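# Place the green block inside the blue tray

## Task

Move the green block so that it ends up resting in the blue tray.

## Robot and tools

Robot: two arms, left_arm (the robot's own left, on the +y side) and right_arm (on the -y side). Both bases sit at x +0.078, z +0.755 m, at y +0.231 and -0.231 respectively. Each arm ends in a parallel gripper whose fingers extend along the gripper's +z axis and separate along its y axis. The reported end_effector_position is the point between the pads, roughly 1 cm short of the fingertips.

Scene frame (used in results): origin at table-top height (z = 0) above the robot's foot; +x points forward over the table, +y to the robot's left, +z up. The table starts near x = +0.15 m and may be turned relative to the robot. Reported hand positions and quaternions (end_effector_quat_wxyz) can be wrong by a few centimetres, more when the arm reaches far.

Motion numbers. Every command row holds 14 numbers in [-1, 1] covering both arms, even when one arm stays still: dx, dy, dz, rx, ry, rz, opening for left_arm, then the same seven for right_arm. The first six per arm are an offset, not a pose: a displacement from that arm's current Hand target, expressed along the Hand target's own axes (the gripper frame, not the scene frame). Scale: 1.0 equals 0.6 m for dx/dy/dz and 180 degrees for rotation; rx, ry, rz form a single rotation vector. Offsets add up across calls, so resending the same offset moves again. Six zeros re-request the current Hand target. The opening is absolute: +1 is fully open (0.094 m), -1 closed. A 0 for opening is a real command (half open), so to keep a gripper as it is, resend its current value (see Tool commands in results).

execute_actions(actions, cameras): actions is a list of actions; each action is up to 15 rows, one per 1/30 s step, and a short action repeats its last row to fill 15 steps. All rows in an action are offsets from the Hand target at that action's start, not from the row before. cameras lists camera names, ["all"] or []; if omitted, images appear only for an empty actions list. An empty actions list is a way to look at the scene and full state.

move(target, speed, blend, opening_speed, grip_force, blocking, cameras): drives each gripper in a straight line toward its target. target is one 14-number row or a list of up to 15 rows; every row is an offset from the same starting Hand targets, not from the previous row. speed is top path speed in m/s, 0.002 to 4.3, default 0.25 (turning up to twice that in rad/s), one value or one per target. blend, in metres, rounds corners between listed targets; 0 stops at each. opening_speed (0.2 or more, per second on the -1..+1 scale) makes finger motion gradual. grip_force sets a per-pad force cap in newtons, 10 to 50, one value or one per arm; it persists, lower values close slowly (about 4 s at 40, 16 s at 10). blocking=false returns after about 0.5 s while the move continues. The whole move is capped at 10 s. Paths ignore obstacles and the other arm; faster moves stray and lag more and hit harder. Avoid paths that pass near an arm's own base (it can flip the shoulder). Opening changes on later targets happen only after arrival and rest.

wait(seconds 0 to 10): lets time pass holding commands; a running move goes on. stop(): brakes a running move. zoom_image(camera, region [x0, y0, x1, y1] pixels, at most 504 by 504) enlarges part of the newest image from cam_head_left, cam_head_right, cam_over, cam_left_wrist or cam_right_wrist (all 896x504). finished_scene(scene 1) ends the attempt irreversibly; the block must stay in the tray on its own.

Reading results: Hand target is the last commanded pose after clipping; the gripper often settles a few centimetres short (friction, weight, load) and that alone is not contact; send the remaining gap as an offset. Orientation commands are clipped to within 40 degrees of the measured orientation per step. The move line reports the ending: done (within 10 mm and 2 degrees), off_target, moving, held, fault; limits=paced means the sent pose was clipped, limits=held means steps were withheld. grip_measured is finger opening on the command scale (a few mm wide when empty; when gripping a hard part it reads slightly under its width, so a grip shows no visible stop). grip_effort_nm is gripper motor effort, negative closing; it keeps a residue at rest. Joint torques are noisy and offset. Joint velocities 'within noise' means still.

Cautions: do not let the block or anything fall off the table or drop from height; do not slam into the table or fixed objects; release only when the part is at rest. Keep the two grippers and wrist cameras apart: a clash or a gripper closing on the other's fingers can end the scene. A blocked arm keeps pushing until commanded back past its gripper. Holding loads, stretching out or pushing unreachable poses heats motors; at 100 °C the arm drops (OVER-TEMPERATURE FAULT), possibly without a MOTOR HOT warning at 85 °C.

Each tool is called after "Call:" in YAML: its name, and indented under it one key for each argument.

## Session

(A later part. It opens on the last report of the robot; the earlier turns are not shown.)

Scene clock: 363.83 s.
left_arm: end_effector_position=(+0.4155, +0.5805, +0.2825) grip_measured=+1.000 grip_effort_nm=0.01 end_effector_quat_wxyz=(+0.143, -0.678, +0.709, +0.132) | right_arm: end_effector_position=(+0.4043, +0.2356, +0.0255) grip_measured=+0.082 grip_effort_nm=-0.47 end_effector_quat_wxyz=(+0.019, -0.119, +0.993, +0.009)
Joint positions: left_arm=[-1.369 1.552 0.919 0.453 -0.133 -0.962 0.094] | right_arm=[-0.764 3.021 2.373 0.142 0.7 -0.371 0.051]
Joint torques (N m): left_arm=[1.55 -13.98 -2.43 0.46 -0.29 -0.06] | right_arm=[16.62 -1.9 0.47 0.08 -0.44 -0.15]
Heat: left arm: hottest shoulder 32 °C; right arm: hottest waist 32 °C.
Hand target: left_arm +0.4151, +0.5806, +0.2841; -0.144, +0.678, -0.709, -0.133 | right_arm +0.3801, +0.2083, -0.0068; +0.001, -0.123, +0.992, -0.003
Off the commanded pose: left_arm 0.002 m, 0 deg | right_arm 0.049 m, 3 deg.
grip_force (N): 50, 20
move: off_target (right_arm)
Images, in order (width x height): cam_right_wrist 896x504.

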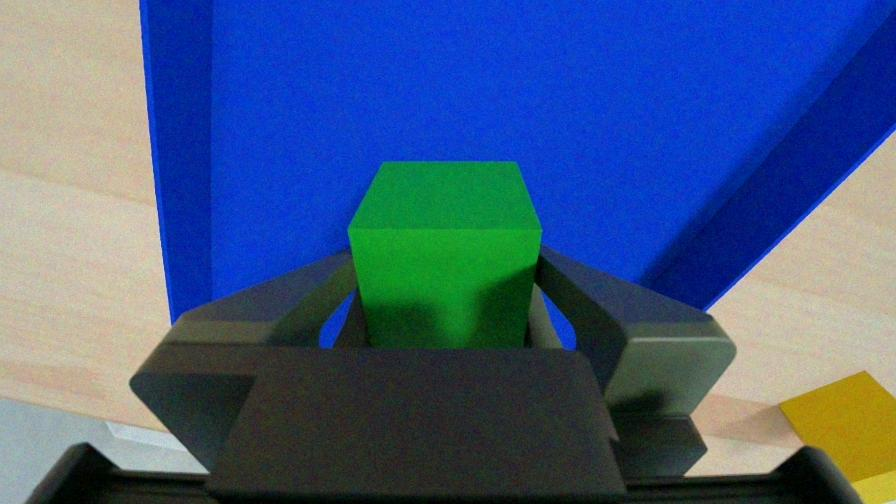

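Call:
move:
  target: [0, 0, 0, 0, 0, 0, 1, -0.0341, 0.0401, -0.0484, -0.0109, -0.0099, -0.0062, -0.1]
  speed: 0.06
  cameras: []

Scene clock: 381.20 s.
left_arm: end_effector_position=(+0.4155, +0.5805, +0.2825) grip_measured=+1.000 grip_effort_nm=0.01 end_effector_quat_wxyz=(+0.143, -0.678, +0.709, +0.132) | right_arm: end_effector_position=(+0.4025, +0.2383, +0.0267) grip_measured=+0.082 grip_effort_nm=-0.47 end_effector_quat_wxyz=(+0.019, -0.123, +0.992, +0.012)
Joint positions: left_arm=[-1.369 1.552 0.919 0.453 -0.133 -0.962 0.094] | right_arm=[-0.762 3.022 2.37 0.141 0.696 -0.375 0.051]
Joint torques (N m): left_arm=[1.61 -13.98 -2.43 0.47 -0.3 -0.06] | right_arm=[20.13 -3.37 -0.81 0.08 -0.42 -0.17]
Heat: left arm: hottest shoulder 32 °C; right arm: hottest waist 32 °C.
Hand target: left_arm +0.4151, +0.5806, +0.2841; -0.144, +0.678, -0.709, -0.133 | right_arm +0.3937, +0.2368, +0.0219; +0.014, -0.133, +0.991, +0.016
Off the commanded pose: left_arm 0.002 m, 0 deg | right_arm 0.010 m, 1 deg.
grip_force (N): 50, 20
move: done
No camera images: "cameras" was empty.

Call:
move:
  target: [0, 0, 0, 0, 0, 0, 1, 0, 0, 0, 0, 0, 0, 0.9]
  opening_speed: 0.5
  cameras: ["cam_right_wrist"]

Scene clock: 387.90 s.
left_arm: end_effector_position=(+0.4155, +0.5805, +0.2825) grip_measured=+1.000 grip_effort_nm=0.01 end_effector_quat_wxyz=(+0.143, -0.678, +0.709, +0.132) | right_arm: end_effector_position=(+0.4023, +0.2397, +0.0267) grip_measured=+0.897 grip_effort_nm=0.09 end_effector_quat_wxyz=(+0.020, -0.124, +0.992, +0.016)
Joint positions: left_arm=[-1.369 1.552 0.919 0.453 -0.133 -0.962 0.094] | right_arm=[-0.762 3.022 2.37 0.141 0.688 -0.377 0.089]
Joint torques (N m): left_arm=[1.61 -13.92 -2.43 0.47 -0.3 -0.06] | right_arm=[20.13 -3.31 -0.72 0.03 -0.16 -0.13]
Heat: left arm: hottest shoulder 32 °C; right arm: hottest waist 32 °C.
Hand target: left_arm +0.4151, +0.5806, +0.2841; -0.144, +0.678, -0.709, -0.133 | right_arm +0.3937, +0.2367, +0.0219; +0.014, -0.133, +0.991, +0.016
Off the commanded pose: left_arm 0.002 m, 0 deg | right_arm 0.010 m, 1 deg.
grip_force (N): 50, 20
move: done
Images, in order (width x height): cam_right_wrist 896x504.

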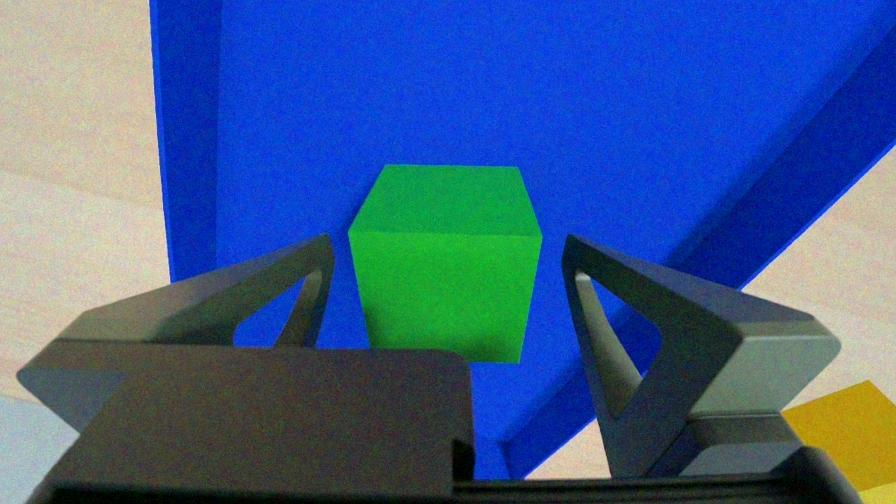

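Call:
move:
  target:
    - [0, 0, 0, 0, 0, 0, 1, -0.0097, 0.0206, -0.0161, -0.0043, -0.004, -0.0025, 0.9]
    - [0, 0, 0, 0, 0, 0, 1, -0.0198, 0.0357, -0.1908, -0.0065, -0.0059, -0.0037, 0.9]
  speed: [0.08, 0.12]
  blend: [0.004, 0]
  cameras: ["cam_right_wrist", "cam_head_left", "cam_head_right", "cam_over"]

Scene clock: 406.43 s.
left_arm: end_effector_position=(+0.4155, +0.5805, +0.2825) grip_measured=+1.000 grip_effort_nm=0.01 end_effector_quat_wxyz=(+0.143, -0.678, +0.709, +0.132) | right_arm: end_effector_position=(+0.3946, +0.2504, +0.1288) grip_measured=+0.898 grip_effort_nm=0.09 end_effector_quat_wxyz=(+0.017, -0.143, +0.989, +0.024)
Joint positions: left_arm=[-1.369 1.552 0.919 0.453 -0.133 -0.962 0.094] | right_arm=[-0.659 2.783 1.93 0.28 0.762 -0.334 0.089]
Joint torques (N m): left_arm=[1.55 -13.92 -2.44 0.47 -0.3 -0.06] | right_arm=[22.48 -5.48 -2.61 0.66 0.05 0.06]
Heat: left arm: hottest shoulder 32 °C; right arm: hottest waist 33 °C.
Hand target: left_arm +0.4151, +0.5806, +0.2841; -0.144, +0.678, -0.709, -0.133 | right_arm +0.3972, +0.2565, +0.1373; +0.022, -0.138, +0.990, +0.027
Off the commanded pose: left_arm 0.002 m, 0 deg | right_arm 0.011 m, 1 deg.
grip_force (N): 50, 20
move: off_target (right_arm)
Images, in order (width x height): cam_head_left 896x504, cam_head_right 896x504, cam_over 896x504, cam_right_wrist 896x504.

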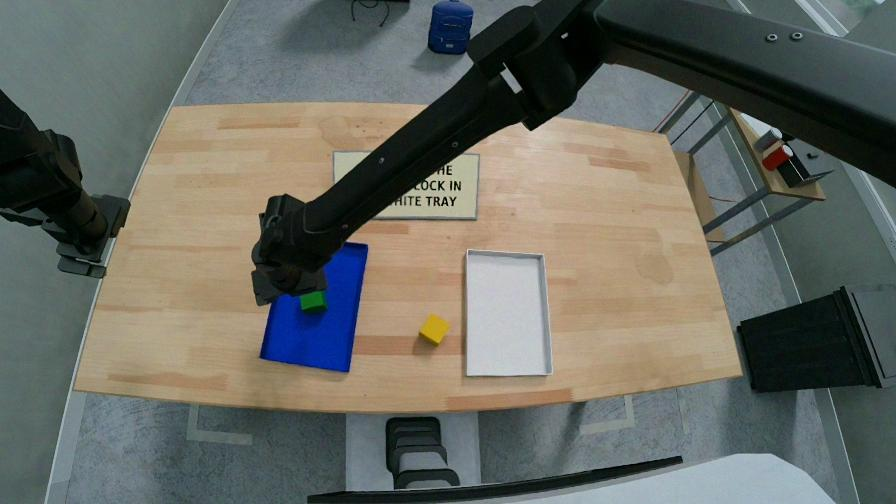

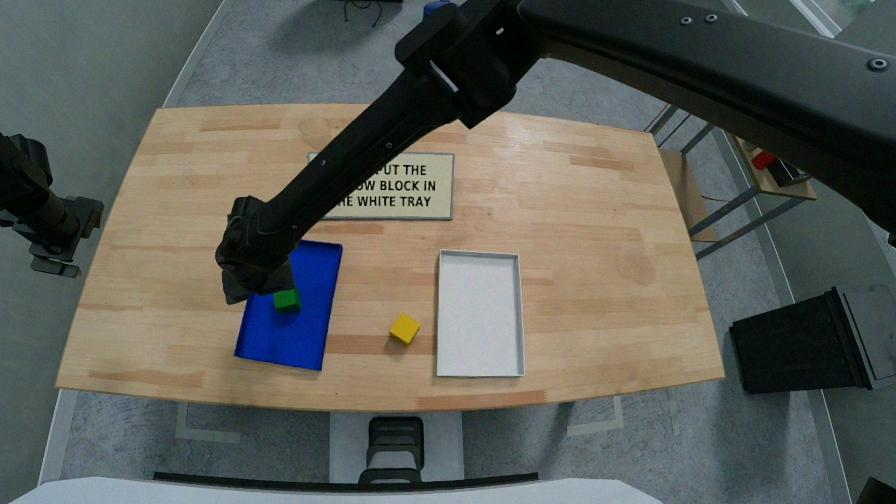

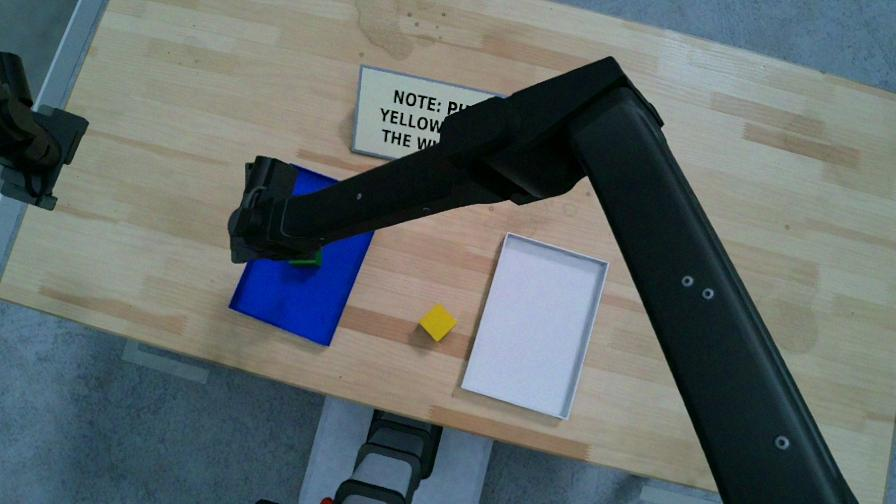

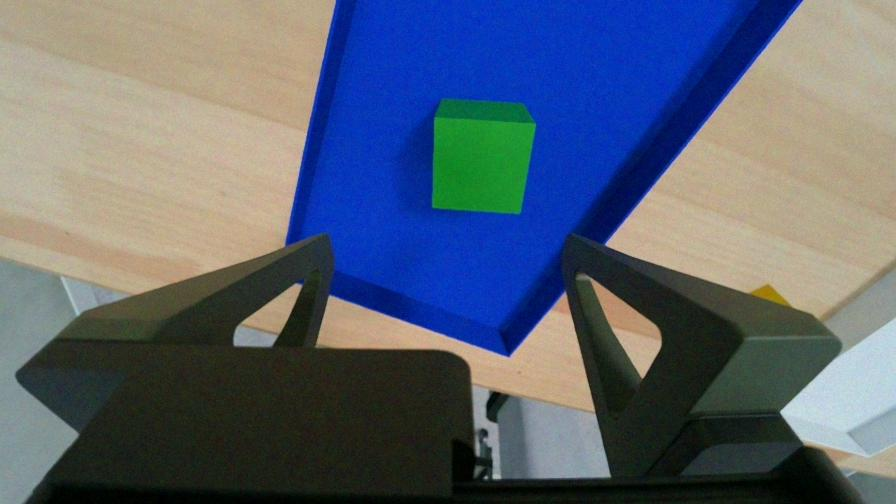

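The green block is sitting flat in the blue tray and the gripper is clear above it, so I'm ending the scene.

Call:
finished_scene:
  scene: 1

The scene is finished: the task was done.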